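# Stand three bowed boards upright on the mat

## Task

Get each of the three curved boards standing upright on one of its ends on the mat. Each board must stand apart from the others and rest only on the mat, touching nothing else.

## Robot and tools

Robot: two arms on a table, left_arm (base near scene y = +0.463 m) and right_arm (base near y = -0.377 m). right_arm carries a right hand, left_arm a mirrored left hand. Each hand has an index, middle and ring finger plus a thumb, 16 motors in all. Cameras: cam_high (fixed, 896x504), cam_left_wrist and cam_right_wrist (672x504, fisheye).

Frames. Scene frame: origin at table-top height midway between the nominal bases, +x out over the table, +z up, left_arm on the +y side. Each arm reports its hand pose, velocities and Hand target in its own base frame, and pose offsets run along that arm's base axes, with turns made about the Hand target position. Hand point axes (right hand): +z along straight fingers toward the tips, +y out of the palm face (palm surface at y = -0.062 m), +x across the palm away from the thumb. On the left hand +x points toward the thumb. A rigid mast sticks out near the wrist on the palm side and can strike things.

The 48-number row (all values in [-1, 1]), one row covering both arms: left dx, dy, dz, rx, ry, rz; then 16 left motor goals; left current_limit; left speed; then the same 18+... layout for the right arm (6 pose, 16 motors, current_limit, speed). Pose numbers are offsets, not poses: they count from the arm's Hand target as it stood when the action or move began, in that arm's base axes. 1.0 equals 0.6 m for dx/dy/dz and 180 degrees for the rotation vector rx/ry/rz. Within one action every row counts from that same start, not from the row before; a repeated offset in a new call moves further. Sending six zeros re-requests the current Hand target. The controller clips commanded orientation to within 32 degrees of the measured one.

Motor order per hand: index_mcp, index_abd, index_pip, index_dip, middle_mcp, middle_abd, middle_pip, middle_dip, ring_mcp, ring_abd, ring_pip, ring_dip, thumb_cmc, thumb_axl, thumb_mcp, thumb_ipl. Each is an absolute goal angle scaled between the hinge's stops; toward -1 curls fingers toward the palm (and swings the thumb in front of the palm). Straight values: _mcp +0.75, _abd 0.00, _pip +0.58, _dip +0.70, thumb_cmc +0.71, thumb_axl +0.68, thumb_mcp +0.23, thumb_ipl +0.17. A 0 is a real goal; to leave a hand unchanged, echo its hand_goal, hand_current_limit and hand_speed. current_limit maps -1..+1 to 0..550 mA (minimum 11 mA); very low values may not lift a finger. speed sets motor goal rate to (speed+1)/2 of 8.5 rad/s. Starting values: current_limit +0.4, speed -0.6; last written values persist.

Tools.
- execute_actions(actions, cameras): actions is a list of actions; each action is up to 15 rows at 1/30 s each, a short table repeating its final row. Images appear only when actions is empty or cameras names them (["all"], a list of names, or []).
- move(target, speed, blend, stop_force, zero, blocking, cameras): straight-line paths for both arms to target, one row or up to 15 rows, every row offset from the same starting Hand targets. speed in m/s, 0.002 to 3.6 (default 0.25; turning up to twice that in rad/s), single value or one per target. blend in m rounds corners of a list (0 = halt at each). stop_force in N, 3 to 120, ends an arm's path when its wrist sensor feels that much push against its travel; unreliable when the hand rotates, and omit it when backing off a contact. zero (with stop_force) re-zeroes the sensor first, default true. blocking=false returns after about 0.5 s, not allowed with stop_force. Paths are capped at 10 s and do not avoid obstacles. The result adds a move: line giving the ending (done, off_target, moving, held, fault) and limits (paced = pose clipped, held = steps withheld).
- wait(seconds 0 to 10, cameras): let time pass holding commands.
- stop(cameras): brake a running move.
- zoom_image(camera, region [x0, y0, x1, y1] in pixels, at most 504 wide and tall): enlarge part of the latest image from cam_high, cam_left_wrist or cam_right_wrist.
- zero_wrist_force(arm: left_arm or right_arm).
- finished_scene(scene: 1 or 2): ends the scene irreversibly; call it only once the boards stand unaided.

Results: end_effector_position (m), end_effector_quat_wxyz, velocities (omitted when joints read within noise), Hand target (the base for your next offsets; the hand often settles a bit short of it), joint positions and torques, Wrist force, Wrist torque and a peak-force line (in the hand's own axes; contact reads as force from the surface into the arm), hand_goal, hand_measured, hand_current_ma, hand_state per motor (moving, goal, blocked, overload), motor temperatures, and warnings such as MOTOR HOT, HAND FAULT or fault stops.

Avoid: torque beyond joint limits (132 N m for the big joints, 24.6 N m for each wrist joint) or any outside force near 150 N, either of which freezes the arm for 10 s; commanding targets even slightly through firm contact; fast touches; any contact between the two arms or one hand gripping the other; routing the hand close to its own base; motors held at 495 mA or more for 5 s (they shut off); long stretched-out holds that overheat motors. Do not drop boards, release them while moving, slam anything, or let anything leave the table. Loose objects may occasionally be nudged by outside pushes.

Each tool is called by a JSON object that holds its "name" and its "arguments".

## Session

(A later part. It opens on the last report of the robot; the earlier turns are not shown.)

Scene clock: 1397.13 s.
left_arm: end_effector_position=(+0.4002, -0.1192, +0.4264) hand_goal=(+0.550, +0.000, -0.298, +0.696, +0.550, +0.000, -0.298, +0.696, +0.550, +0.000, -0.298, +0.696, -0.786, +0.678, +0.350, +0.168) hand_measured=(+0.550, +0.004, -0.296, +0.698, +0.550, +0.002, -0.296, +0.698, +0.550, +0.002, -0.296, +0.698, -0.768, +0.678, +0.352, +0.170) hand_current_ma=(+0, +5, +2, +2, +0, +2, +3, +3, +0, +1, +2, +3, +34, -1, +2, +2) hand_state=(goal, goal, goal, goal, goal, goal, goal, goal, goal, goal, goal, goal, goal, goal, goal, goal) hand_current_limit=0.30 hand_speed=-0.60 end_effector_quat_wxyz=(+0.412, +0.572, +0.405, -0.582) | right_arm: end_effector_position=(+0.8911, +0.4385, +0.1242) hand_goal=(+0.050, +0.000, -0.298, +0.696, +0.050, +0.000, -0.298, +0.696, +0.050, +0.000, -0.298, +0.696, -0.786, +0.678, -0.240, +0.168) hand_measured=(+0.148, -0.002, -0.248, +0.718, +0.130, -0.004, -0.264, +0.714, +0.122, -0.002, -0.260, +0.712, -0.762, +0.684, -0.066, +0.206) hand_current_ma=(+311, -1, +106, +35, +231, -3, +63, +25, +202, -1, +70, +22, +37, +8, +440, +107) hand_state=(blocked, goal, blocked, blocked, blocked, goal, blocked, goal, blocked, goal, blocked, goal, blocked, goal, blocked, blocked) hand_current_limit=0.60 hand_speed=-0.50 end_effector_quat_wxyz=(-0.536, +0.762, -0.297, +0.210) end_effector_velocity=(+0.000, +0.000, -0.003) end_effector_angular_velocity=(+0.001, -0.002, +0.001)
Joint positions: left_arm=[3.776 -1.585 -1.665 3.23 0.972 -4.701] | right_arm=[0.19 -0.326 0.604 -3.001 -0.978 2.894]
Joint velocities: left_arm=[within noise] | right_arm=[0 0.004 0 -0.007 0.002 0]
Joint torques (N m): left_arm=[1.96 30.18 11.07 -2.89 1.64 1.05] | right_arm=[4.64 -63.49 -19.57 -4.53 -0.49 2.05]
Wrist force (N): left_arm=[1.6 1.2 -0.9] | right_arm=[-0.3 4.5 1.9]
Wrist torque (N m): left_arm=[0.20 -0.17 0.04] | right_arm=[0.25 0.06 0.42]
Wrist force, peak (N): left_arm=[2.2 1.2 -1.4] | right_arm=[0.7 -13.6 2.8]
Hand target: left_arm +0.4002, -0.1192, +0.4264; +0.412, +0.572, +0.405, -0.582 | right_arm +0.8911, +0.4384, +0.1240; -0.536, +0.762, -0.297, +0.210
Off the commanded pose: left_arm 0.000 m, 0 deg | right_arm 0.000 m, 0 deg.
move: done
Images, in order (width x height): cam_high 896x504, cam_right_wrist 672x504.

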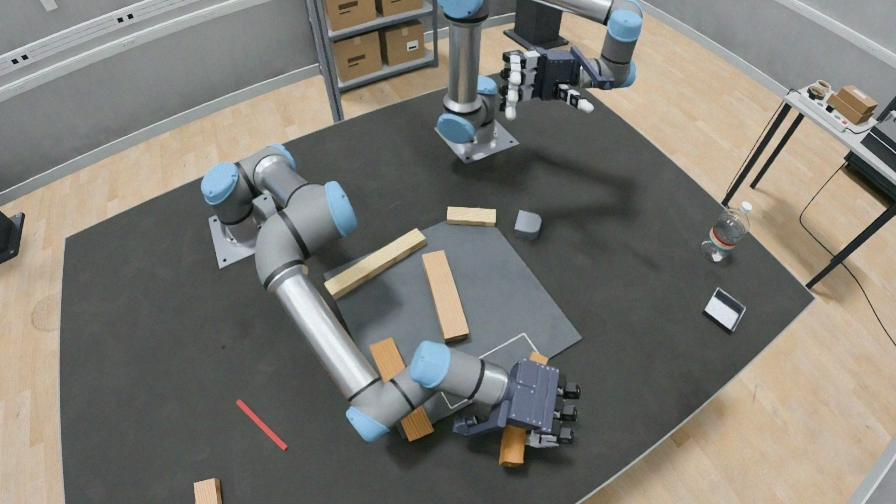

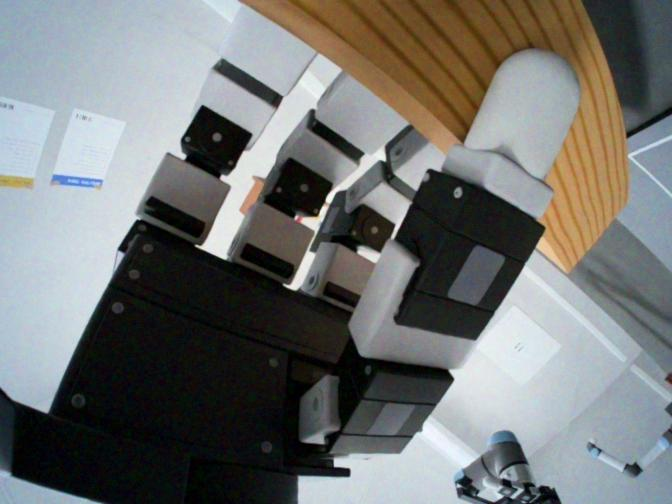

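{"name": "move", "arguments": {"target": [[0,0,0,0,0,0,0.55,0,-0.298,0.696,0.55,0,-0.298,0.696,0.55,0,-0.298,0.696,-0.786,0.678,0.35,0.168,0.3,-0.6,-0.167,0.058,0.293,0,0,0,0.05,0,-0.298,0.696,0.05,0,-0.298,0.696,0.05,0,-0.298,0.696,-0.786,0.678,-0.24,0.168,0.6,-0.5],[0,0,0,0,0,0,0.55,0,-0.298,0.696,0.55,0,-0.298,0.696,0.55,0,-0.298,0.696,-0.786,0.678,0.35,0.168,0.3,-0.6,-0.267,0.142,0.493,-0.2977,-0.4495,-0.0832,0.05,0,-0.298,0.696,0.05,0,-0.298,0.696,0.05,0,-0.298,0.696,-0.786,0.678,-0.24,0.168,0.6,-0.5]], "speed": 0.15, "blend": [0.03,0], "cameras": ["cam_high","cam_right_wrist"]}}

Scene clock: 1424.17 s.
left_arm: end_effector_position=(+0.4002, -0.1192, +0.4264) hand_goal=(+0.550, +0.000, -0.298, +0.696, +0.550, +0.000, -0.298, +0.696, +0.550, +0.000, -0.298, +0.696, -0.786, +0.678, +0.350, +0.168) hand_measured=(+0.550, +0.004, -0.296, +0.698, +0.550, +0.002, -0.296, +0.698, +0.550, +0.002, -0.296, +0.698, -0.768, +0.678, +0.352, +0.170) hand_current_ma=(+0, +5, +2, +2, +0, +2, +3, +3, +0, +1, +2, +3, +34, -1, +2, +2) hand_state=(goal, goal, goal, goal, goal, goal, goal, goal, goal, goal, goal, goal, goal, goal, goal, goal) hand_current_limit=0.30 hand_speed=-0.60 end_effector_quat_wxyz=(+0.412, +0.572, +0.405, -0.582) | right_arm: end_effector_position=(+0.7309, +0.5237, +0.4197) hand_goal=(+0.050, +0.000, -0.298, +0.696, +0.050, +0.000, -0.298, +0.696, +0.050, +0.000, -0.298, +0.696, -0.786, +0.678, -0.240, +0.168) hand_measured=(+0.148, +0.012, -0.248, +0.720, +0.124, +0.010, -0.264, +0.714, +0.112, +0.010, -0.260, +0.712, -0.752, +0.688, -0.066, +0.210) hand_current_ma=(+311, +10, +109, +36, +207, +8, +64, +25, +158, +8, +70, +22, +65, +13, +440, +128) hand_state=(blocked, goal, blocked, blocked, blocked, goal, blocked, goal, blocked, goal, blocked, goal, blocked, goal, blocked, blocked) hand_current_limit=0.60 hand_speed=-0.50 end_effector_quat_wxyz=(-0.197, +0.555, +0.138, +0.796)
Joint positions: left_arm=[3.776 -1.585 -1.665 3.23 0.972 -4.701] | right_arm=[0.594 -0.596 0.942 -3.843 -1.671 1.531]
Joint torques (N m): left_arm=[1.33 31.04 10.32 -2.76 1.52 0.75] | right_arm=[-5.69 -74.55 -17.66 -0.86 -1.13 -0.59]
Wrist force (N): left_arm=[1.9 1.0 -1.1] | right_arm=[-2.1 -0.6 -1.8]
Wrist torque (N m): left_arm=[0.18 -0.21 0.07] | right_arm=[0.04 -0.09 0.41]
Wrist force, peak (N): left_arm=[2.4 1.2 -1.2] | right_arm=[0.7 6.9 2.9]
Hand target: left_arm +0.4002, -0.1192, +0.4264; +0.412, +0.572, +0.405, -0.582 | right_arm +0.7309, +0.5236, +0.4198; -0.197, +0.555, +0.138, +0.796
Off the commanded pose: left_arm 0.000 m, 0 deg | right_arm 0.000 m, 0 deg.
move: done
Images, in order (width x height): cam_high 896x504, cam_right_wrist 672x504.

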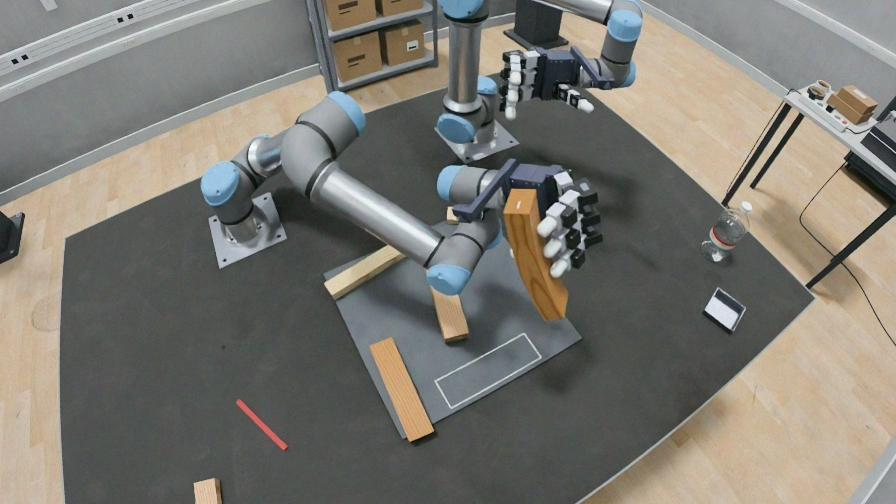

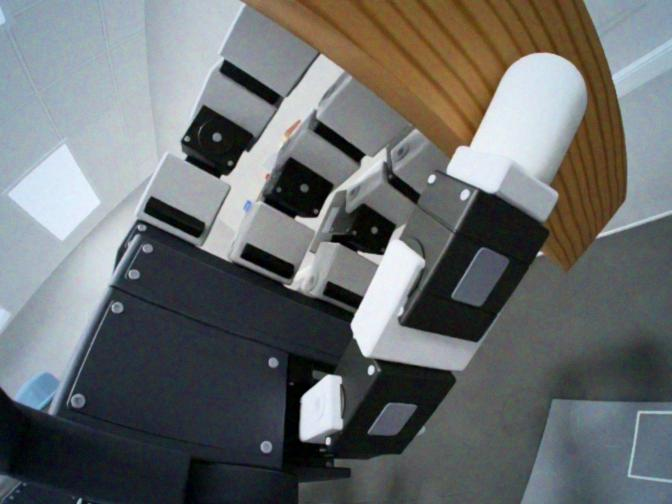

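{"name": "move", "arguments": {"target": [[0,0,0,0,0,0,0.55,0,-0.298,0.696,0.55,0,-0.298,0.696,0.55,0,-0.298,0.696,-0.786,0.678,0.35,0.168,0.3,-0.6,-0.167,-0.05,-0.067,0,0,0.541,0.05,0,-0.298,0.696,0.05,0,-0.298,0.696,0.05,0,-0.298,0.696,-0.786,0.678,-0.24,0.168,0.6,-0.5]], "speed": 0.14, "cameras": ["cam_high","cam_right_wrist"]}}

Scene clock: 1433.87 s.
left_arm: end_effector_position=(+0.4002, -0.1192, +0.4264) hand_goal=(+0.550, +0.000, -0.298, +0.696, +0.550, +0.000, -0.298, +0.696, +0.550, +0.000, -0.298, +0.696, -0.786, +0.678, +0.350, +0.168) hand_measured=(+0.550, +0.004, -0.296, +0.698, +0.550, +0.002, -0.296, +0.698, +0.550, +0.002, -0.296, +0.698, -0.768, +0.678, +0.352, +0.170) hand_current_ma=(+0, +5, +2, +2, +0, +2, +3, +3, +0, +1, +2, +3, +34, -1, +2, +2) hand_state=(goal, goal, goal, goal, goal, goal, goal, goal, goal, goal, goal, goal, goal, goal, goal, goal) hand_current_limit=0.30 hand_speed=-0.60 end_effector_quat_wxyz=(+0.412, +0.572, +0.405, -0.582) | right_arm: end_effector_position=(+0.6291, +0.4929, +0.3792) hand_goal=(+0.050, +0.000, -0.298, +0.696, +0.050, +0.000, -0.298, +0.696, +0.050, +0.000, -0.298, +0.696, -0.786, +0.678, -0.240, +0.168) hand_measured=(+0.148, +0.012, -0.248, +0.720, +0.124, +0.010, -0.264, +0.714, +0.112, +0.010, -0.260, +0.712, -0.752, +0.688, -0.066, +0.210) hand_current_ma=(+311, +11, +109, +36, +206, +8, +64, +25, +157, +8, +70, +22, +65, +13, +440, +128) hand_state=(blocked, goal, blocked, blocked, blocked, goal, blocked, goal, blocked, goal, blocked, goal, blocked, goal, blocked, blocked) hand_current_limit=0.60 hand_speed=-0.50 end_effector_quat_wxyz=(+0.721, -0.273, -0.503, -0.391) end_effector_velocity=(+0.001, +0.000, +0.000) end_effector_angular_velocity=(+0.001, -0.001, -0.004)
Joint positions: left_arm=[3.776 -1.585 -1.665 3.23 0.972 -4.701] | right_arm=[0.18 -0.303 0.035 -5.253 -0.523 4.023]
Joint velocities: left_arm=[within noise] | right_arm=[0 0.001 0 0.004 0.002 -0.007]
Joint torques (N m): left_arm=[0.68 31.21 10.65 -2.82 1.29 0.68] | right_arm=[-6.74 -60.42 -24.06 3.48 -0.47 -3.15]
Wrist force (N): left_arm=[1.9 1.2 -0.9] | right_arm=[-2.2 -0.4 -2.0]
Wrist torque (N m): left_arm=[0.20 -0.21 0.07] | right_arm=[0.08 -0.06 0.45]
Wrist force, peak (N): left_arm=[2.2 1.3 -1.3] | right_arm=[-2.5 -0.6 -2.4]
Hand target: left_arm +0.4002, -0.1192, +0.4264; +0.412, +0.572, +0.405, -0.582 | right_arm +0.6307, +0.4936, +0.3796; +0.728, -0.262, -0.508, -0.378
Off the commanded pose: left_arm 0.000 m, 0 deg | right_arm 0.002 m, 2 deg.
elbow stopped short (right arm): the move would have taken joint 3 (elbow) straighter than the controller allows.
move: done
Images, in order (width x height): cam_high 896x504, cam_right_wrist 672x504.

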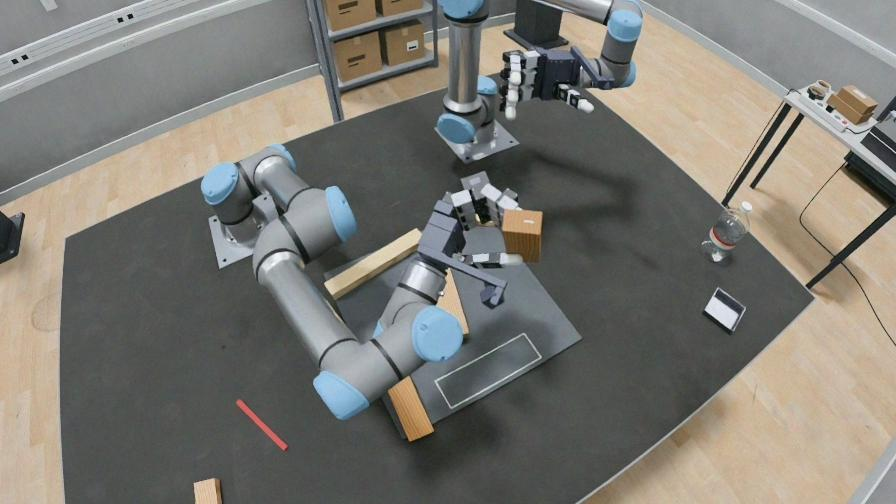

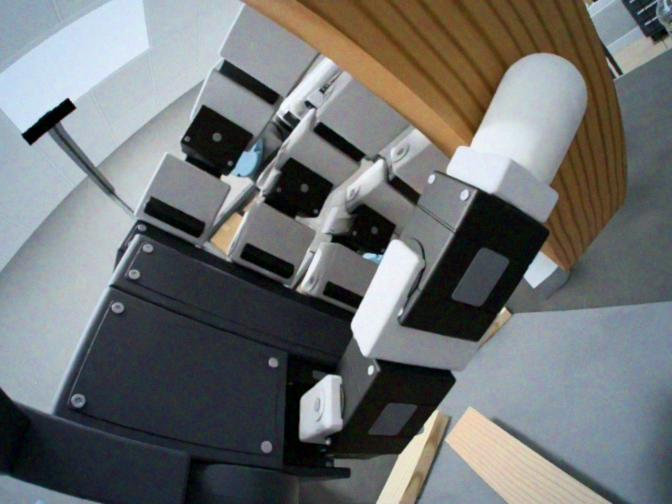

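{"name": "move", "arguments": {"target": [[0,0,0,0,0,0,0.55,0,-0.298,0.696,0.55,0,-0.298,0.696,0.55,0,-0.298,0.696,-0.786,0.678,0.35,0.168,0.3,-0.6,0.043,0.024,-0.217,-0.1229,-0.1092,-0.0033,0.05,0,-0.298,0.696,0.05,0,-0.298,0.696,0.05,0,-0.298,0.696,-0.786,0.678,-0.24,0.168,0.6,-0.5]], "speed": 0.12, "cameras": ["cam_high","cam_right_wrist"]}}

{"name": "zoom_image", "arguments": {"camera": "cam_high", "region": [460, 180, 600, 340]}}

Scene clock: 1441.00 s.
left_arm: end_effector_position=(+0.4002, -0.1192, +0.4264) hand_goal=(+0.550, +0.000, -0.298, +0.696, +0.550, +0.000, -0.298, +0.696, +0.550, +0.000, -0.298, +0.696, -0.786, +0.678, +0.350, +0.168) hand_measured=(+0.550, +0.004, -0.296, +0.698, +0.550, +0.002, -0.296, +0.698, +0.550, +0.002, -0.296, +0.698, -0.768, +0.678, +0.352, +0.170) hand_current_ma=(+0, +5, +2, +2, +0, +2, +3, +3, +0, +1, +2, +3, +34, -1, +2, +2) hand_state=(goal, goal, goal, goal, goal, goal, goal, goal, goal, goal, goal, goal, goal, goal, goal, goal) hand_current_limit=0.30 hand_speed=-0.60 end_effector_quat_wxyz=(+0.412, +0.572, +0.405, -0.582) | right_arm: end_effector_position=(+0.6571, +0.5083, +0.2497) hand_goal=(+0.050, +0.000, -0.298, +0.696, +0.050, +0.000, -0.298, +0.696, +0.050, +0.000, -0.298, +0.696, -0.786, +0.678, -0.240, +0.168) hand_measured=(+0.148, +0.012, -0.248, +0.720, +0.124, +0.012, -0.264, +0.714, +0.112, +0.010, -0.260, +0.712, -0.750, +0.688, -0.066, +0.210) hand_current_ma=(+311, +13, +109, +36, +206, +12, +64, +25, +157, +10, +70, +22, +69, +14, +440, +128) hand_state=(blocked, goal, blocked, blocked, blocked, goal, blocked, goal, blocked, goal, blocked, goal, blocked, goal, blocked, blocked) hand_current_limit=0.60 hand_speed=-0.50 end_effector_quat_wxyz=(+0.626, -0.294, -0.653, -0.309)
Joint positions: left_arm=[3.776 -1.585 -1.665 3.23 0.972 -4.701] | right_arm=[0.189 -0.47 0.419 -6.284 -0.501 4.722]
Joint torques (N m): left_arm=[0.48 30.99 10.95 -2.86 1.36 0.43] | right_arm=[6.82 -67.21 -14.05 2.02 0.17 -0.41]
Wrist force (N): left_arm=[2.1 1.2 -1.2] | right_arm=[-2.6 -0.7 -0.9]
Wrist torque (N m): left_arm=[0.21 -0.24 0.09] | right_arm=[0.16 -0.07 0.37]
Wrist force, peak (N): left_arm=[2.3 1.1 -1.5] | right_arm=[-3.8 -0.4 -0.8]
Hand target: left_arm +0.4002, -0.1192, +0.4264; +0.412, +0.572, +0.405, -0.582 | right_arm +0.6565, +0.5080, +0.2494; +0.566, -0.331, -0.686, -0.317
Off the commanded pose: left_arm 0.000 m, 0 deg | right_arm 0.001 m, 9 deg.
elbow stopped short (right arm): the move would have taken joint 3 (elbow) straighter than the controller allows.
joint sent to its limit (right arm) — joint 4 (wrist 1), lower limit. The joint targets are off in orientation, not in position.
move: off_target (right_arm)
Images, in order (width x height): cam_high 896x504, cam_right_wrist 672x504.

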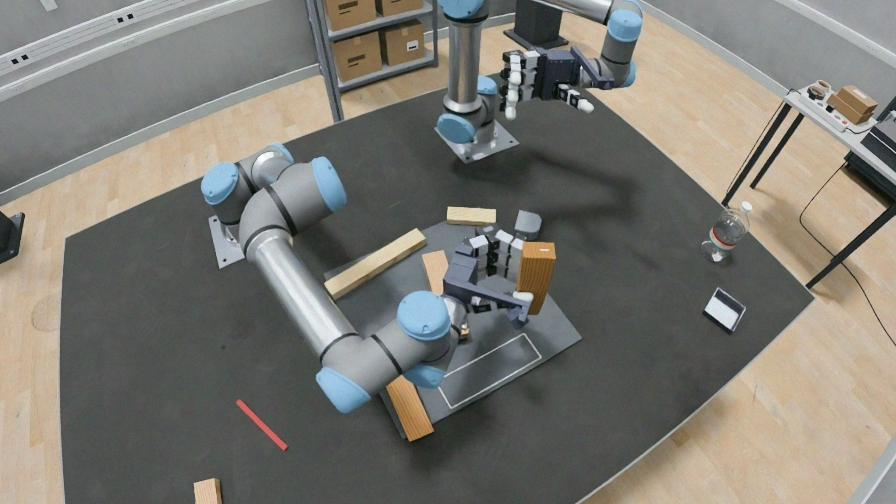

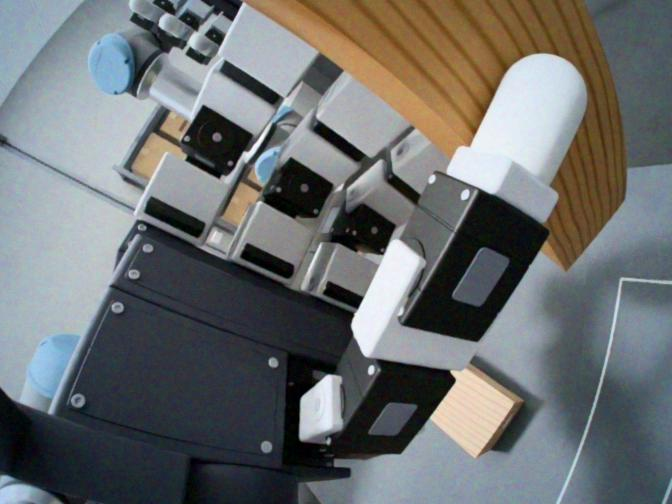

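Scaled by 3.150.

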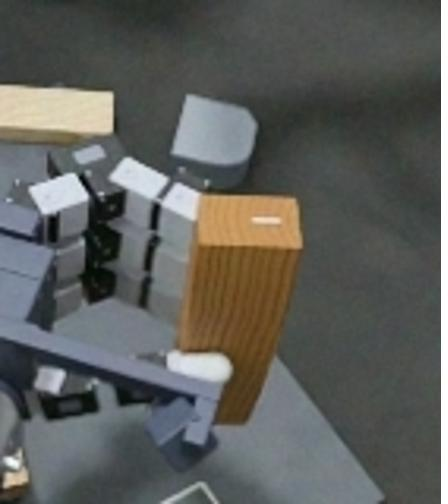

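{"name": "move", "arguments": {"target": [[0,0,0,0,0,0,0.55,0,-0.298,0.696,0.55,0,-0.298,0.696,0.55,0,-0.298,0.696,-0.786,0.678,0.35,0.168,0.3,-0.6,-0.094,-0.063,0.184,0.1229,0.1092,0.0033,0.05,0,-0.298,0.696,0.05,0,-0.298,0.696,0.05,0,-0.298,0.696,-0.786,0.678,-0.24,0.168,0.6,-0.5],[0,0,0,0,0,0,0.55,0,-0.298,0.696,0.55,0,-0.298,0.696,0.55,0,-0.298,0.696,-0.786,0.678,0.35,0.168,0.3,-0.6,0.0725,-0.013,0.25,-0.0596,0.0364,-0.5425,0.05,0,-0.298,0.696,0.05,0,-0.298,0.696,0.05,0,-0.298,0.696,-0.786,0.678,-0.24,0.168,0.6,-0.5]], "speed": 0.16, "cameras": ["cam_high"]}}

Scene clock: 1458.67 s.
left_arm: end_effector_position=(+0.4002, -0.1192, +0.4264) hand_goal=(+0.550, +0.000, -0.298, +0.696, +0.550, +0.000, -0.298, +0.696, +0.550, +0.000, -0.298, +0.696, -0.786, +0.678, +0.350, +0.168) hand_measured=(+0.550, +0.004, -0.296, +0.698, +0.550, +0.002, -0.296, +0.698, +0.550, +0.002, -0.296, +0.698, -0.768, +0.678, +0.352, +0.170) hand_current_ma=(+0, +5, +2, +2, +0, +2, +3, +3, +0, +1, +2, +3, +34, -1, +2, +2) hand_state=(goal, goal, goal, goal, goal, goal, goal, goal, goal, goal, goal, goal, goal, goal, goal, goal) hand_current_limit=0.30 hand_speed=-0.60 end_effector_quat_wxyz=(+0.412, +0.572, +0.405, -0.582) | right_arm: end_effector_position=(+0.7000, +0.5003, +0.3992) hand_goal=(+0.050, +0.000, -0.298, +0.696, +0.050, +0.000, -0.298, +0.696, +0.050, +0.000, -0.298, +0.696, -0.786, +0.678, -0.240, +0.168) hand_measured=(+0.148, +0.014, -0.246, +0.720, +0.124, +0.012, -0.262, +0.714, +0.110, +0.012, -0.260, +0.712, -0.750, +0.688, -0.066, +0.210) hand_current_ma=(+311, +13, +112, +36, +205, +12, +66, +25, +155, +11, +70, +22, +70, +14, +440, +129) hand_state=(blocked, goal, blocked, blocked, blocked, goal, blocked, goal, blocked, goal, blocked, goal, blocked, goal, blocked, blocked) hand_current_limit=0.60 hand_speed=-0.50 end_effector_quat_wxyz=(-0.139, +0.794, +0.197, +0.558)
Joint positions: left_arm=[3.776 -1.585 -1.665 3.23 0.972 -4.701] | right_arm=[0.588 -0.945 1.21 -3.06 -1.666 1.606]
Joint torques (N m): left_arm=[-0.92 31.07 10.28 -2.77 1.39 0.3] | right_arm=[-5.49 -62.94 -27.75 -3.17 -1.9 -3.23]
Wrist force (N): left_arm=[1.8 0.9 -1.0] | right_arm=[-2.7 -0.5 0.9]
Wrist torque (N m): left_arm=[0.16 -0.19 0.06] | right_arm=[0.19 -0.09 0.34]
Wrist force, peak (N): left_arm=[2.2 1.2 -1.5] | right_arm=[-3.8 0.3 -0.7]
Hand target: left_arm +0.4002, -0.1192, +0.4264; +0.412, +0.572, +0.405, -0.582 | right_arm +0.7000, +0.5002, +0.3994; -0.139, +0.794, +0.197, +0.559
Off the commanded pose: left_arm 0.000 m, 0 deg | right_arm 0.000 m, 0 deg.
move: done
Images, in order (width x height): cam_high 896x504.

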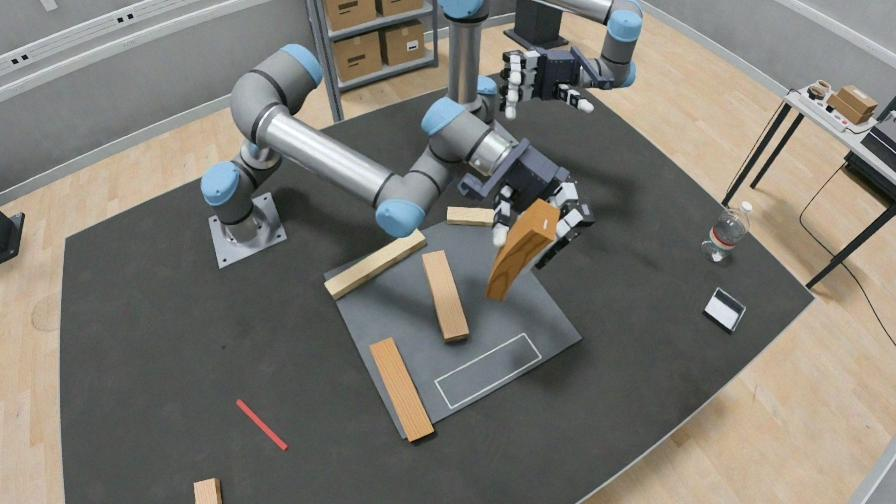

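{"name": "move", "arguments": {"target": [[0,0,0,0,0,0,0.55,0,-0.298,0.696,0.55,0,-0.298,0.696,0.55,0,-0.298,0.696,-0.786,0.678,0.35,0.168,0.3,-0.6,-0.185,0.005,-0.167,0,0,0.541,0.05,0,-0.298,0.696,0.05,0,-0.298,0.696,0.05,0,-0.298,0.696,-0.786,0.678,-0.24,0.168,0.6,-0.5]], "speed": 0.14, "cameras": ["cam_high"]}}

Scene clock: 1468.00 s.
left_arm: end_effector_position=(+0.4002, -0.1192, +0.4264) hand_goal=(+0.550, +0.000, -0.298, +0.696, +0.550, +0.000, -0.298, +0.696, +0.550, +0.000, -0.298, +0.696, -0.786, +0.678, +0.350, +0.168) hand_measured=(+0.550, +0.004, -0.296, +0.698, +0.550, +0.002, -0.296, +0.698, +0.550, +0.002, -0.296, +0.698, -0.768, +0.678, +0.352, +0.170) hand_current_ma=(+0, +5, +2, +2, +0, +2, +3, +3, +0, +1, +2, +3, +34, -1, +2, +2) hand_state=(goal, goal, goal, goal, goal, goal, goal, goal, goal, goal, goal, goal, goal, goal, goal, goal) hand_current_limit=0.30 hand_speed=-0.60 end_effector_quat_wxyz=(+0.412, +0.572, +0.405, -0.582) | right_arm: end_effector_position=(+0.5890, +0.5033, +0.2991) hand_goal=(+0.050, +0.000, -0.298, +0.696, +0.050, +0.000, -0.298, +0.696, +0.050, +0.000, -0.298, +0.696, -0.786, +0.678, -0.240, +0.168) hand_measured=(+0.148, +0.014, -0.246, +0.720, +0.124, +0.012, -0.262, +0.714, +0.110, +0.012, -0.260, +0.712, -0.750, +0.688, -0.066, +0.210) hand_current_ma=(+311, +13, +112, +36, +205, +12, +66, +25, +155, +11, +70, +22, +70, +14, +440, +129) hand_state=(blocked, goal, blocked, blocked, blocked, goal, blocked, goal, blocked, goal, blocked, goal, blocked, goal, blocked, blocked) hand_current_limit=0.60 hand_speed=-0.50 end_effector_quat_wxyz=(-0.511, +0.376, +0.726, +0.264)
Joint positions: left_arm=[3.776 -1.585 -1.665 3.23 0.972 -4.701] | right_arm=[0.226 -0.999 1.126 -0.883 -0.514 -0.881]
Joint torques (N m): left_arm=[-1.68 31.12 10.18 -2.83 1.28 0] | right_arm=[5.37 -58.54 -25.4 -0.57 1.7 -0.34]
Wrist force (N): left_arm=[1.9 1.3 -1.0] | right_arm=[-2.8 -0.6 0.6]
Wrist torque (N m): left_arm=[0.23 -0.21 0.06] | right_arm=[0.20 -0.05 0.32]
Wrist force, peak (N): left_arm=[2.1 1.4 -1.4] | right_arm=[-3.0 -0.4 0.9]
Hand target: left_arm +0.4002, -0.1192, +0.4264; +0.412, +0.572, +0.405, -0.582 | right_arm +0.5890, +0.5032, +0.2992; -0.511, +0.376, +0.726, +0.264
Off the commanded pose: left_arm 0.000 m, 0 deg | right_arm 0.000 m, 0 deg.
move: done
Images, in order (width x height): cam_high 896x504.

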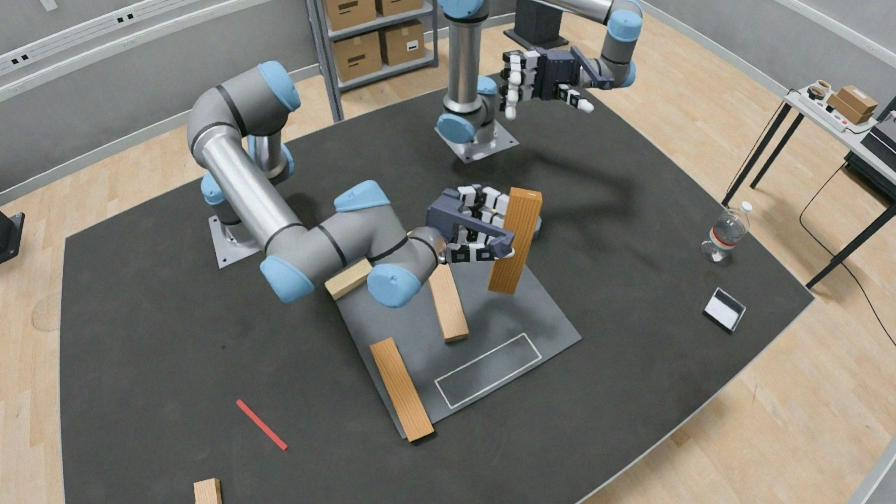

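{"name": "move", "arguments": {"target": [[0,0,0,0,0,0,0.55,0,-0.298,0.696,0.55,0,-0.298,0.696,0.55,0,-0.298,0.696,-0.786,0.678,0.35,0.168,0.3,-0.6,0.093,0.007,-0.083,0.059,0.0184,0.0033,0.05,0,-0.298,0.696,0.05,0,-0.298,0.696,0.05,0,-0.298,0.696,-0.786,0.678,-0.24,0.168,0.6,-0.5]], "speed": 0.12, "cameras": ["cam_high","cam_right_wrist"]}}

{"name": "zoom_image", "arguments": {"camera": "cam_high", "region": [480, 200, 580, 270]}}

{"name": "zoom_image", "arguments": {"camera": "cam_high", "region": [480, 250, 580, 320]}}

Scene clock: 1475.23 s.
left_arm: end_effector_position=(+0.4002, -0.1192, +0.4264) hand_goal=(+0.550, +0.000, -0.298, +0.696, +0.550, +0.000, -0.298, +0.696, +0.550, +0.000, -0.298, +0.696, -0.786, +0.678, +0.350, +0.168) hand_measured=(+0.550, +0.004, -0.296, +0.698, +0.550, +0.002, -0.296, +0.698, +0.550, +0.002, -0.296, +0.698, -0.768, +0.678, +0.352, +0.170) hand_current_ma=(+0, +5, +2, +2, +0, +2, +3, +3, +0, +1, +2, +3, +34, -1, +2, +2) hand_state=(goal, goal, goal, goal, goal, goal, goal, goal, goal, goal, goal, goal, goal, goal, goal, goal) hand_current_limit=0.30 hand_speed=-0.60 end_effector_quat_wxyz=(+0.412, +0.572, +0.405, -0.582) | right_arm: end_effector_position=(+0.6448, +0.5074, +0.2494) hand_goal=(+0.050, +0.000, -0.298, +0.696, +0.050, +0.000, -0.298, +0.696, +0.050, +0.000, -0.298, +0.696, -0.786, +0.678, -0.240, +0.168) hand_measured=(+0.148, +0.014, -0.246, +0.720, +0.124, +0.012, -0.262, +0.714, +0.110, +0.012, -0.260, +0.712, -0.750, +0.688, -0.066, +0.210) hand_current_ma=(+311, +13, +112, +36, +205, +12, +66, +25, +155, +11, +70, +22, +71, +14, +440, +129) hand_state=(blocked, goal, blocked, blocked, blocked, goal, blocked, goal, blocked, goal, blocked, goal, blocked, goal, blocked, blocked) hand_current_limit=0.60 hand_speed=-0.50 end_effector_quat_wxyz=(-0.566, +0.331, +0.685, +0.317)
Joint positions: left_arm=[3.776 -1.585 -1.665 3.23 0.972 -4.701] | right_arm=[0.195 -0.73 0.859 -0.507 -0.444 -1.286]
Joint torques (N m): left_arm=[-1.51 30.54 10.87 -2.92 1.2 -0.01] | right_arm=[7.9 -54.97 -25.68 0.43 1.77 -1.43]
Wrist force (N): left_arm=[2.0 0.9 -1.1] | right_arm=[-2.6 -0.8 -0.2]
Wrist torque (N m): left_arm=[0.17 -0.22 0.07] | right_arm=[0.17 -0.07 0.35]
Wrist force, peak (N): left_arm=[2.2 1.2 -1.2] | right_arm=[-4.1 0.1 -0.7]
Hand target: left_arm +0.4002, -0.1192, +0.4264; +0.412, +0.572, +0.405, -0.582 | right_arm +0.6448, +0.5074, +0.2494; -0.566, +0.331, +0.685, +0.317
Off the commanded pose: left_arm 0.000 m, 0 deg | right_arm 0.000 m, 0 deg.
move: done
Images, in order (width x height): cam_high 896x504, cam_right_wrist 672x504.

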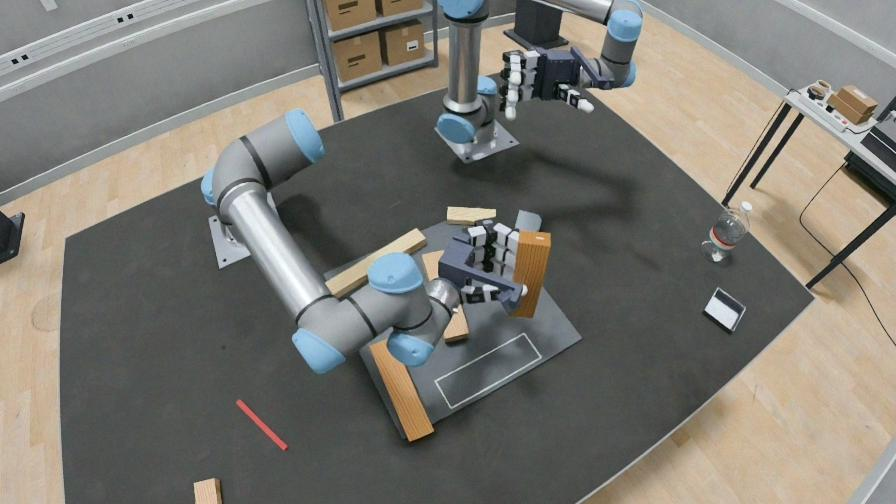

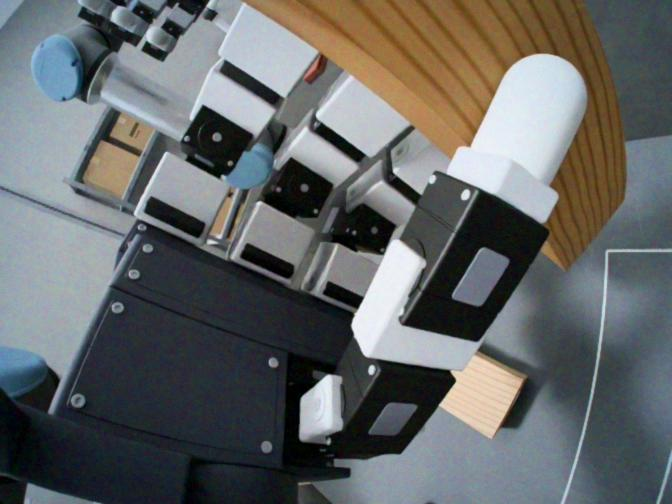

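Scaled by 5.040.

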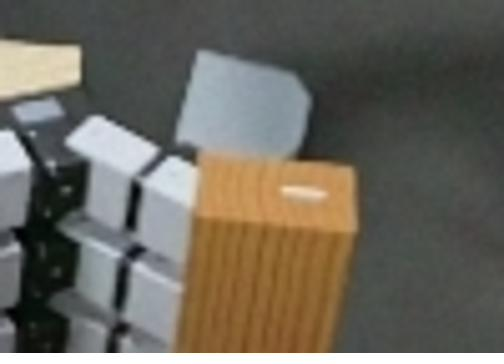

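Scaled by 5.040.

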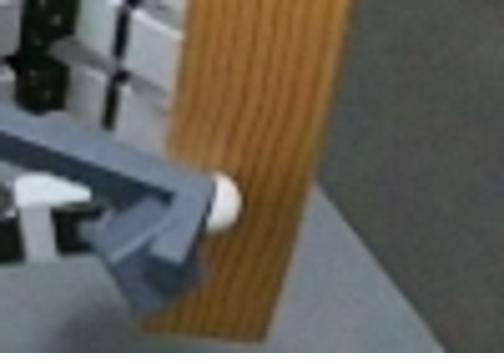

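{"name": "move", "arguments": {"target": [[0,0,0,0,0,0,0.55,0,-0.298,0.696,0.55,0,-0.298,0.696,0.55,0,-0.298,0.696,-0.786,0.678,0.35,0.168,0.3,-0.6,0,0,-0.18,-0.026,-0.0225,0,0.05,0,-0.298,0.696,0.05,0,-0.298,0.696,0.05,0,-0.298,0.696,-0.786,0.678,-0.24,0.168,0.6,-0.5]], "speed": 0.08, "cameras": ["cam_high"]}}

{"name": "zoom_image", "arguments": {"camera": "cam_high", "region": [490, 240, 570, 310]}}

{"name": "zoom_image", "arguments": {"camera": "cam_high", "region": [480, 300, 560, 370]}}

Scene clock: 1492.20 s.
left_arm: end_effector_position=(+0.4002, -0.1192, +0.4264) hand_goal=(+0.550, +0.000, -0.298, +0.696, +0.550, +0.000, -0.298, +0.696, +0.550, +0.000, -0.298, +0.696, -0.786, +0.678, +0.350, +0.168) hand_measured=(+0.550, +0.004, -0.296, +0.698, +0.550, +0.002, -0.296, +0.698, +0.550, +0.002, -0.296, +0.698, -0.768, +0.678, +0.352, +0.170) hand_current_ma=(+0, +5, +2, +2, +0, +2, +3, +3, +0, +1, +2, +3, +34, -1, +2, +2) hand_state=(goal, goal, goal, goal, goal, goal, goal, goal, goal, goal, goal, goal, goal, goal, goal, goal) hand_current_limit=0.30 hand_speed=-0.60 end_effector_quat_wxyz=(+0.412, +0.572, +0.405, -0.582) | right_arm: end_effector_position=(+0.6447, +0.5075, +0.1413) hand_goal=(+0.050, +0.000, -0.298, +0.696, +0.050, +0.000, -0.298, +0.696, +0.050, +0.000, -0.298, +0.696, -0.786, +0.678, -0.240, +0.168) hand_measured=(+0.148, +0.014, -0.246, +0.720, +0.124, +0.012, -0.262, +0.714, +0.110, +0.012, -0.260, +0.712, -0.750, +0.688, -0.066, +0.210) hand_current_ma=(+311, +13, +112, +36, +205, +12, +66, +25, +155, +11, +70, +22, +71, +14, +440, +129) hand_state=(blocked, goal, blocked, blocked, blocked, goal, blocked, goal, blocked, goal, blocked, goal, blocked, goal, blocked, blocked) hand_current_limit=0.60 hand_speed=-0.50 end_effector_quat_wxyz=(-0.528, +0.343, +0.717, +0.300)
Joint positions: left_arm=[3.776 -1.585 -1.665 3.23 0.972 -4.701] | right_arm=[0.203 -0.724 1.1 -0.983 -0.481 -1.091]
Joint torques (N m): left_arm=[-1.7 31.15 10.33 -2.84 1.19 -0.05] | right_arm=[2.35 -70 -24.69 -2.06 2.96 -3.42]
Wrist force (N): left_arm=[1.9 0.8 -1.0] | right_arm=[-2.8 -1.0 0.2]
Wrist torque (N m): left_arm=[0.16 -0.21 0.06] | right_arm=[0.17 -0.06 0.38]
Wrist force, peak (N): left_arm=[2.3 1.5 -1.2] | right_arm=[-4.1 -1.2 0.5]
Hand target: left_arm +0.4002, -0.1192, +0.4264; +0.412, +0.572, +0.405, -0.582 | right_arm +0.6448, +0.5074, +0.1414; -0.527, +0.343, +0.717, +0.300
Off the commanded pose: left_arm 0.000 m, 0 deg | right_arm 0.000 m, 0 deg.
move: done
Images, in order (width x height): cam_high 896x504.

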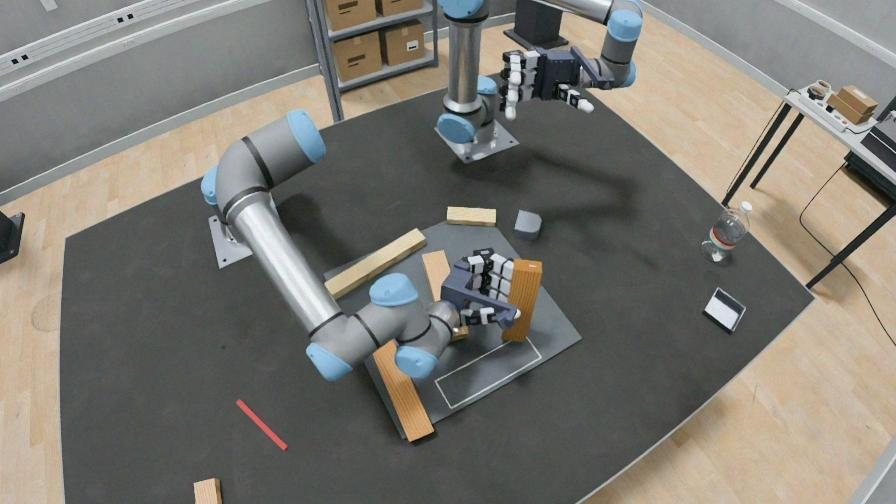

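Scaled by 6.300.

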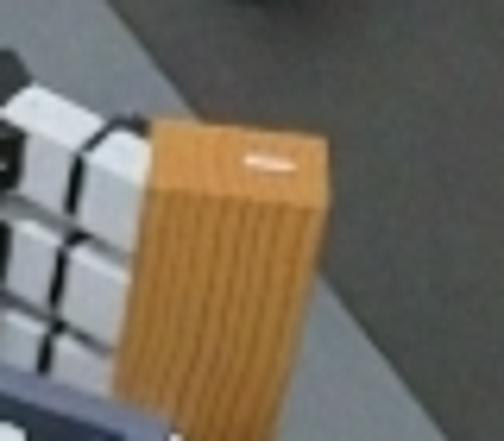

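Scaled by 6.300.

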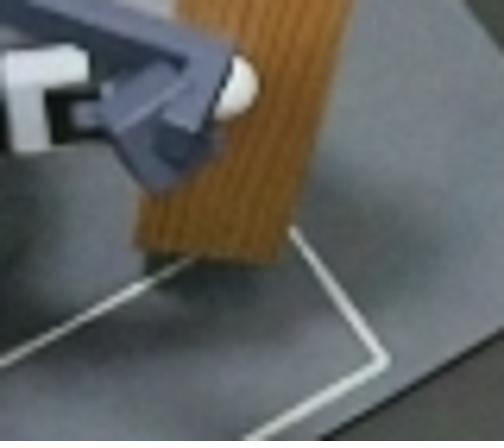

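{"name": "move", "arguments": {"target": [[0,0,0,0,0,0,0.55,0,-0.298,0.696,0.55,0,-0.298,0.696,0.55,0,-0.298,0.696,-0.786,0.678,0.35,0.168,0.3,-0.6,0,0,-0.015,-0.0058,0.0043,0,0.05,0,-0.298,0.696,0.05,0,-0.298,0.696,0.05,0,-0.298,0.696,-0.786,0.678,-0.24,0.168,0.6,-0.5]], "speed": 0.03}}

{"name": "move", "arguments": {"target": [[0,0,0,0,0,0,0.55,0,-0.298,0.696,0.55,0,-0.298,0.696,0.55,0,-0.298,0.696,-0.786,0.678,0.35,0.168,0.3,-0.6,0,0,-0.07,0,0,0,0.05,0,-0.298,0.696,0.05,0,-0.298,0.696,0.05,0,-0.298,0.696,-0.786,0.678,-0.24,0.168,0.6,-0.5]], "speed": 0.012, "stop_force": 4, "cameras": ["cam_high"]}}

{"name": "zoom_image", "arguments": {"camera": "cam_high", "region": [480, 250, 560, 370]}}

Scene clock: 1498.70 s.
left_arm: end_effector_position=(+0.4002, -0.1192, +0.4264) hand_goal=(+0.550, +0.000, -0.298, +0.696, +0.550, +0.000, -0.298, +0.696, +0.550, +0.000, -0.298, +0.696, -0.786, +0.678, +0.350, +0.168) hand_measured=(+0.550, +0.004, -0.296, +0.698, +0.550, +0.002, -0.296, +0.698, +0.550, +0.002, -0.296, +0.698, -0.768, +0.678, +0.352, +0.170) hand_current_ma=(+0, +5, +2, +2, +0, +2, +3, +3, +0, +1, +2, +3, +34, -1, +2, +2) hand_state=(goal, goal, goal, goal, goal, goal, goal, goal, goal, goal, goal, goal, goal, goal, goal, goal) hand_current_limit=0.30 hand_speed=-0.60 end_effector_quat_wxyz=(+0.412, +0.572, +0.405, -0.582) | right_arm: end_effector_position=(+0.6448, +0.5074, +0.1322) hand_goal=(+0.050, +0.000, -0.298, +0.696, +0.050, +0.000, -0.298, +0.696, +0.050, +0.000, -0.298, +0.696, -0.786, +0.678, -0.240, +0.168) hand_measured=(+0.148, +0.014, -0.246, +0.720, +0.124, +0.012, -0.262, +0.714, +0.110, +0.012, -0.260, +0.712, -0.750, +0.688, -0.066, +0.210) hand_current_ma=(+311, +13, +112, +36, +205, +12, +66, +25, +155, +11, +70, +22, +71, +14, +440, +129) hand_state=(blocked, goal, blocked, blocked, blocked, goal, blocked, goal, blocked, goal, blocked, goal, blocked, goal, blocked, blocked) hand_current_limit=0.60 hand_speed=-0.50 end_effector_quat_wxyz=(-0.529, +0.349, +0.716, +0.291)
Joint positions: left_arm=[3.776 -1.585 -1.665 3.23 0.972 -4.701] | right_arm=[0.205 -0.715 1.102 -1.001 -0.488 -1.062]
Joint torques (N m): left_arm=[-1.73 30.9 11.24 -2.92 1.34 -0.26] | right_arm=[5.44 -68.07 -15.31 -0.06 2.37 -3.4]
Wrist force (N): left_arm=[1.9 1.3 -1.0] | right_arm=[-2.8 -0.7 0.2]
Wrist torque (N m): left_arm=[0.22 -0.21 0.07] | right_arm=[0.21 -0.06 0.33]
Wrist force, peak (N): left_arm=[2.0 1.4 -1.3] | right_arm=[-3.1 -0.9 0.3]
Hand target: left_arm +0.4002, -0.1192, +0.4264; +0.412, +0.572, +0.405, -0.582 | right_arm +0.6448, +0.5074, +0.1324; -0.529, +0.349, +0.716, +0.291
Off the commanded pose: left_arm 0.000 m, 0 deg | right_arm 0.000 m, 0 deg.
move: done

Scene clock: 1501.03 s.
left_arm: end_effector_position=(+0.4002, -0.1192, +0.4264) hand_goal=(+0.550, +0.000, -0.298, +0.696, +0.550, +0.000, -0.298, +0.696, +0.550, +0.000, -0.298, +0.696, -0.786, +0.678, +0.350, +0.168) hand_measured=(+0.550, +0.004, -0.296, +0.698, +0.550, +0.002, -0.296, +0.698, +0.550, +0.002, -0.296, +0.698, -0.768, +0.678, +0.352, +0.170) hand_current_ma=(+0, +5, +2, +2, +0, +2, +3, +3, +0, +1, +2, +3, +34, -1, +2, +2) hand_state=(goal, goal, goal, goal, goal, goal, goal, goal, goal, goal, goal, goal, goal, goal, goal, goal) hand_current_limit=0.30 hand_speed=-0.60 end_effector_quat_wxyz=(+0.412, +0.572, +0.405, -0.582) | right_arm: end_effector_position=(+0.6448, +0.5075, +0.1170) hand_goal=(+0.050, +0.000, -0.298, +0.696, +0.050, +0.000, -0.298, +0.696, +0.050, +0.000, -0.298, +0.696, -0.786, +0.678, -0.240, +0.168) hand_measured=(+0.148, +0.008, -0.246, +0.720, +0.124, +0.006, -0.262, +0.714, +0.110, +0.006, -0.260, +0.712, -0.752, +0.688, -0.066, +0.210) hand_current_ma=(+311, +5, +112, +36, +205, +4, +66, +25, +155, +4, +70, +22, +65, +14, +440, +129) hand_state=(blocked, goal, blocked, blocked, blocked, goal, blocked, goal, blocked, goal, blocked, goal, blocked, goal, blocked, blocked) hand_current_limit=0.60 hand_speed=-0.50 end_effector_quat_wxyz=(-0.529, +0.349, +0.716, +0.291)
Joint positions: left_arm=[3.776 -1.585 -1.665 3.23 0.972 -4.701] | right_arm=[0.205 -0.7 1.114 -1.029 -0.488 -1.063]
Joint torques (N m): left_arm=[-2.61 30.94 9.8 -2.79 1.19 -0.14] | right_arm=[-4.84 -69.73 -27.1 0.21 1.99 -2.04]
Wrist force (N): left_arm=[2.0 1.3 -1.2] | right_arm=[-1.6 -1.0 0.2]
Wrist torque (N m): left_arm=[0.22 -0.23 0.07] | right_arm=[0.19 -0.07 0.32]
Wrist force, peak (N): left_arm=[2.2 1.1 -1.4] | right_arm=[-3.0 -0.9 0.2]
Hand target: left_arm +0.4002, -0.1192, +0.4264; +0.412, +0.572, +0.405, -0.582 | right_arm +0.6448, +0.5075, +0.1170; -0.529, +0.349, +0.716, +0.291 (not the last commanded pose)
Off the commanded pose: left_arm 0.000 m, 0 deg | right_arm 0.027 m, 0 deg.
move: contact (right_arm)
Images, in order (width x height): cam_high 896x504.

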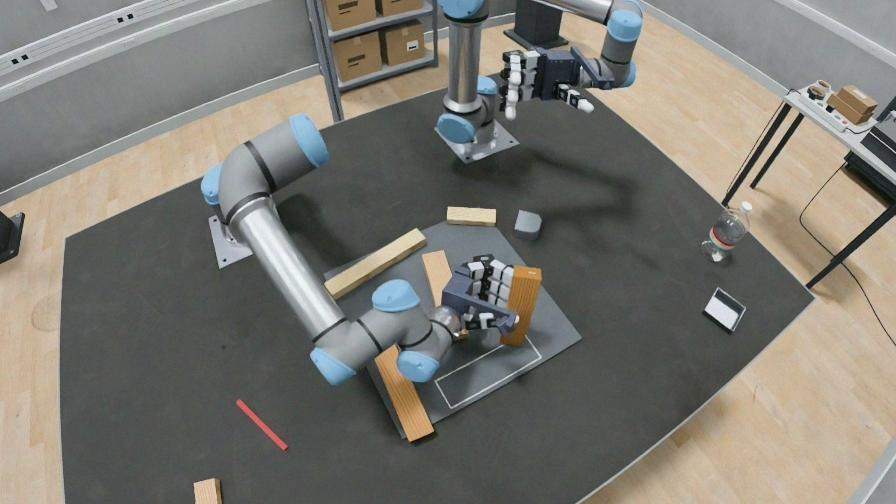

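Scaled by 4.200.

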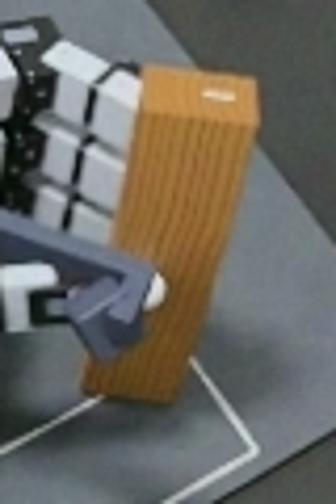

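{"name": "move", "arguments": {"target": [[0,0,0,0,0,0,0.55,0,-0.298,0.696,0.55,0,-0.298,0.696,0.55,0,-0.298,0.696,-0.786,0.678,0.35,0.168,0.3,-0.6,0,0,-0.02,0,0,0,0.05,0,-0.298,0.696,0.05,0,-0.298,0.696,0.05,0,-0.298,0.696,-0.786,0.678,-0.24,0.168,0.6,-0.5]], "speed": 0.006, "stop_force": 6, "cameras": ["cam_high"]}}

{"name": "zoom_image", "arguments": {"camera": "cam_high", "region": [480, 255, 560, 315]}}

{"name": "zoom_image", "arguments": {"camera": "cam_high", "region": [480, 305, 560, 365]}}

Scene clock: 1504.80 s.
left_arm: end_effector_position=(+0.4002, -0.1192, +0.4264) hand_goal=(+0.550, +0.000, -0.298, +0.696, +0.550, +0.000, -0.298, +0.696, +0.550, +0.000, -0.298, +0.696, -0.786, +0.678, +0.350, +0.168) hand_measured=(+0.550, +0.004, -0.296, +0.698, +0.550, +0.002, -0.296, +0.698, +0.550, +0.002, -0.296, +0.698, -0.768, +0.678, +0.352, +0.170) hand_current_ma=(+0, +5, +2, +2, +0, +2, +3, +3, +0, +1, +2, +3, +34, -1, +2, +2) hand_state=(goal, goal, goal, goal, goal, goal, goal, goal, goal, goal, goal, goal, goal, goal, goal, goal) hand_current_limit=0.30 hand_speed=-0.60 end_effector_quat_wxyz=(+0.412, +0.572, +0.405, -0.582) | right_arm: end_effector_position=(+0.6448, +0.5075, +0.1157) hand_goal=(+0.050, +0.000, -0.298, +0.696, +0.050, +0.000, -0.298, +0.696, +0.050, +0.000, -0.298, +0.696, -0.786, +0.678, -0.240, +0.168) hand_measured=(+0.148, -0.008, -0.246, +0.720, +0.124, -0.010, -0.262, +0.714, +0.110, -0.008, -0.260, +0.712, -0.758, +0.686, -0.066, +0.210) hand_current_ma=(+311, -6, +112, +36, +205, -8, +66, +25, +155, -5, +70, +22, +51, +11, +440, +129) hand_state=(blocked, goal, blocked, blocked, blocked, goal, blocked, goal, blocked, goal, blocked, goal, blocked, goal, blocked, blocked) hand_current_limit=0.60 hand_speed=-0.50 end_effector_quat_wxyz=(-0.529, +0.349, +0.716, +0.291)
Joint positions: left_arm=[3.776 -1.585 -1.665 3.23 0.972 -4.701] | right_arm=[0.205 -0.699 1.115 -1.032 -0.488 -1.063]
Joint torques (N m): left_arm=[-2.36 31.52 11.33 -2.81 1.26 -0.22] | right_arm=[-4.61 -66.47 -25.48 0.38 0.51 -0.16]
Wrist force (N): left_arm=[2.1 0.9 -1.1] | right_arm=[1.9 -2.0 0.0]
Wrist torque (N m): left_arm=[0.18 -0.24 0.08] | right_arm=[0.14 -0.08 0.11]
Wrist force, peak (N): left_arm=[2.0 1.5 -1.4] | right_arm=[4.7 -2.7 -0.2]
Hand target: left_arm +0.4002, -0.1192, +0.4264; +0.412, +0.572, +0.405, -0.582 | right_arm +0.6448, +0.5075, +0.1157; -0.529, +0.349, +0.716, +0.291 (not the last commanded pose)
Off the commanded pose: left_arm 0.000 m, 0 deg | right_arm 0.011 m, 0 deg.
move: contact (right_arm)
Images, in order (width x height): cam_high 896x504.

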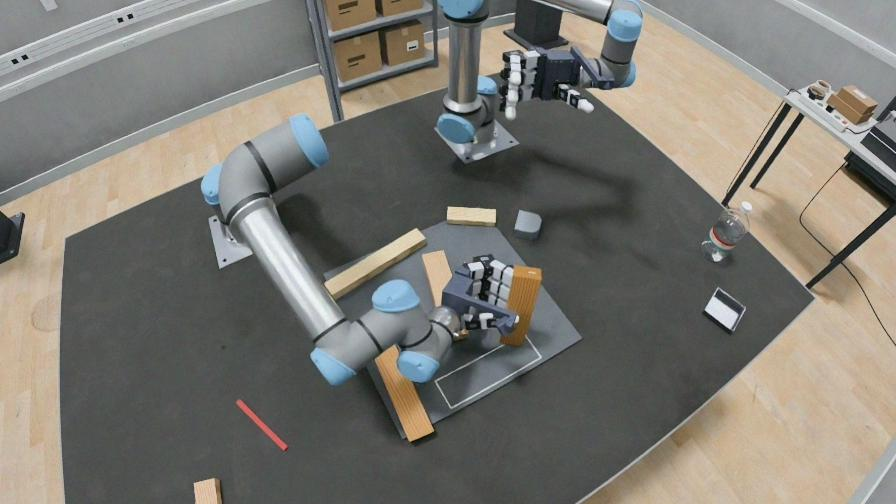

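Scaled by 6.300.

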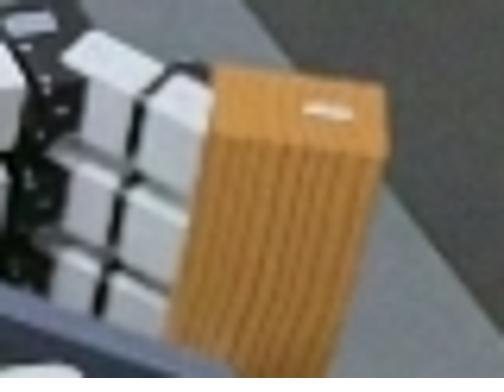

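Scaled by 6.300.

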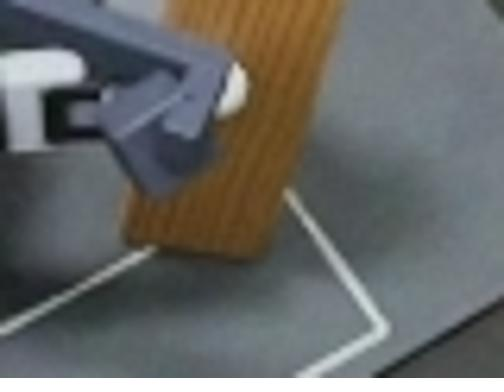

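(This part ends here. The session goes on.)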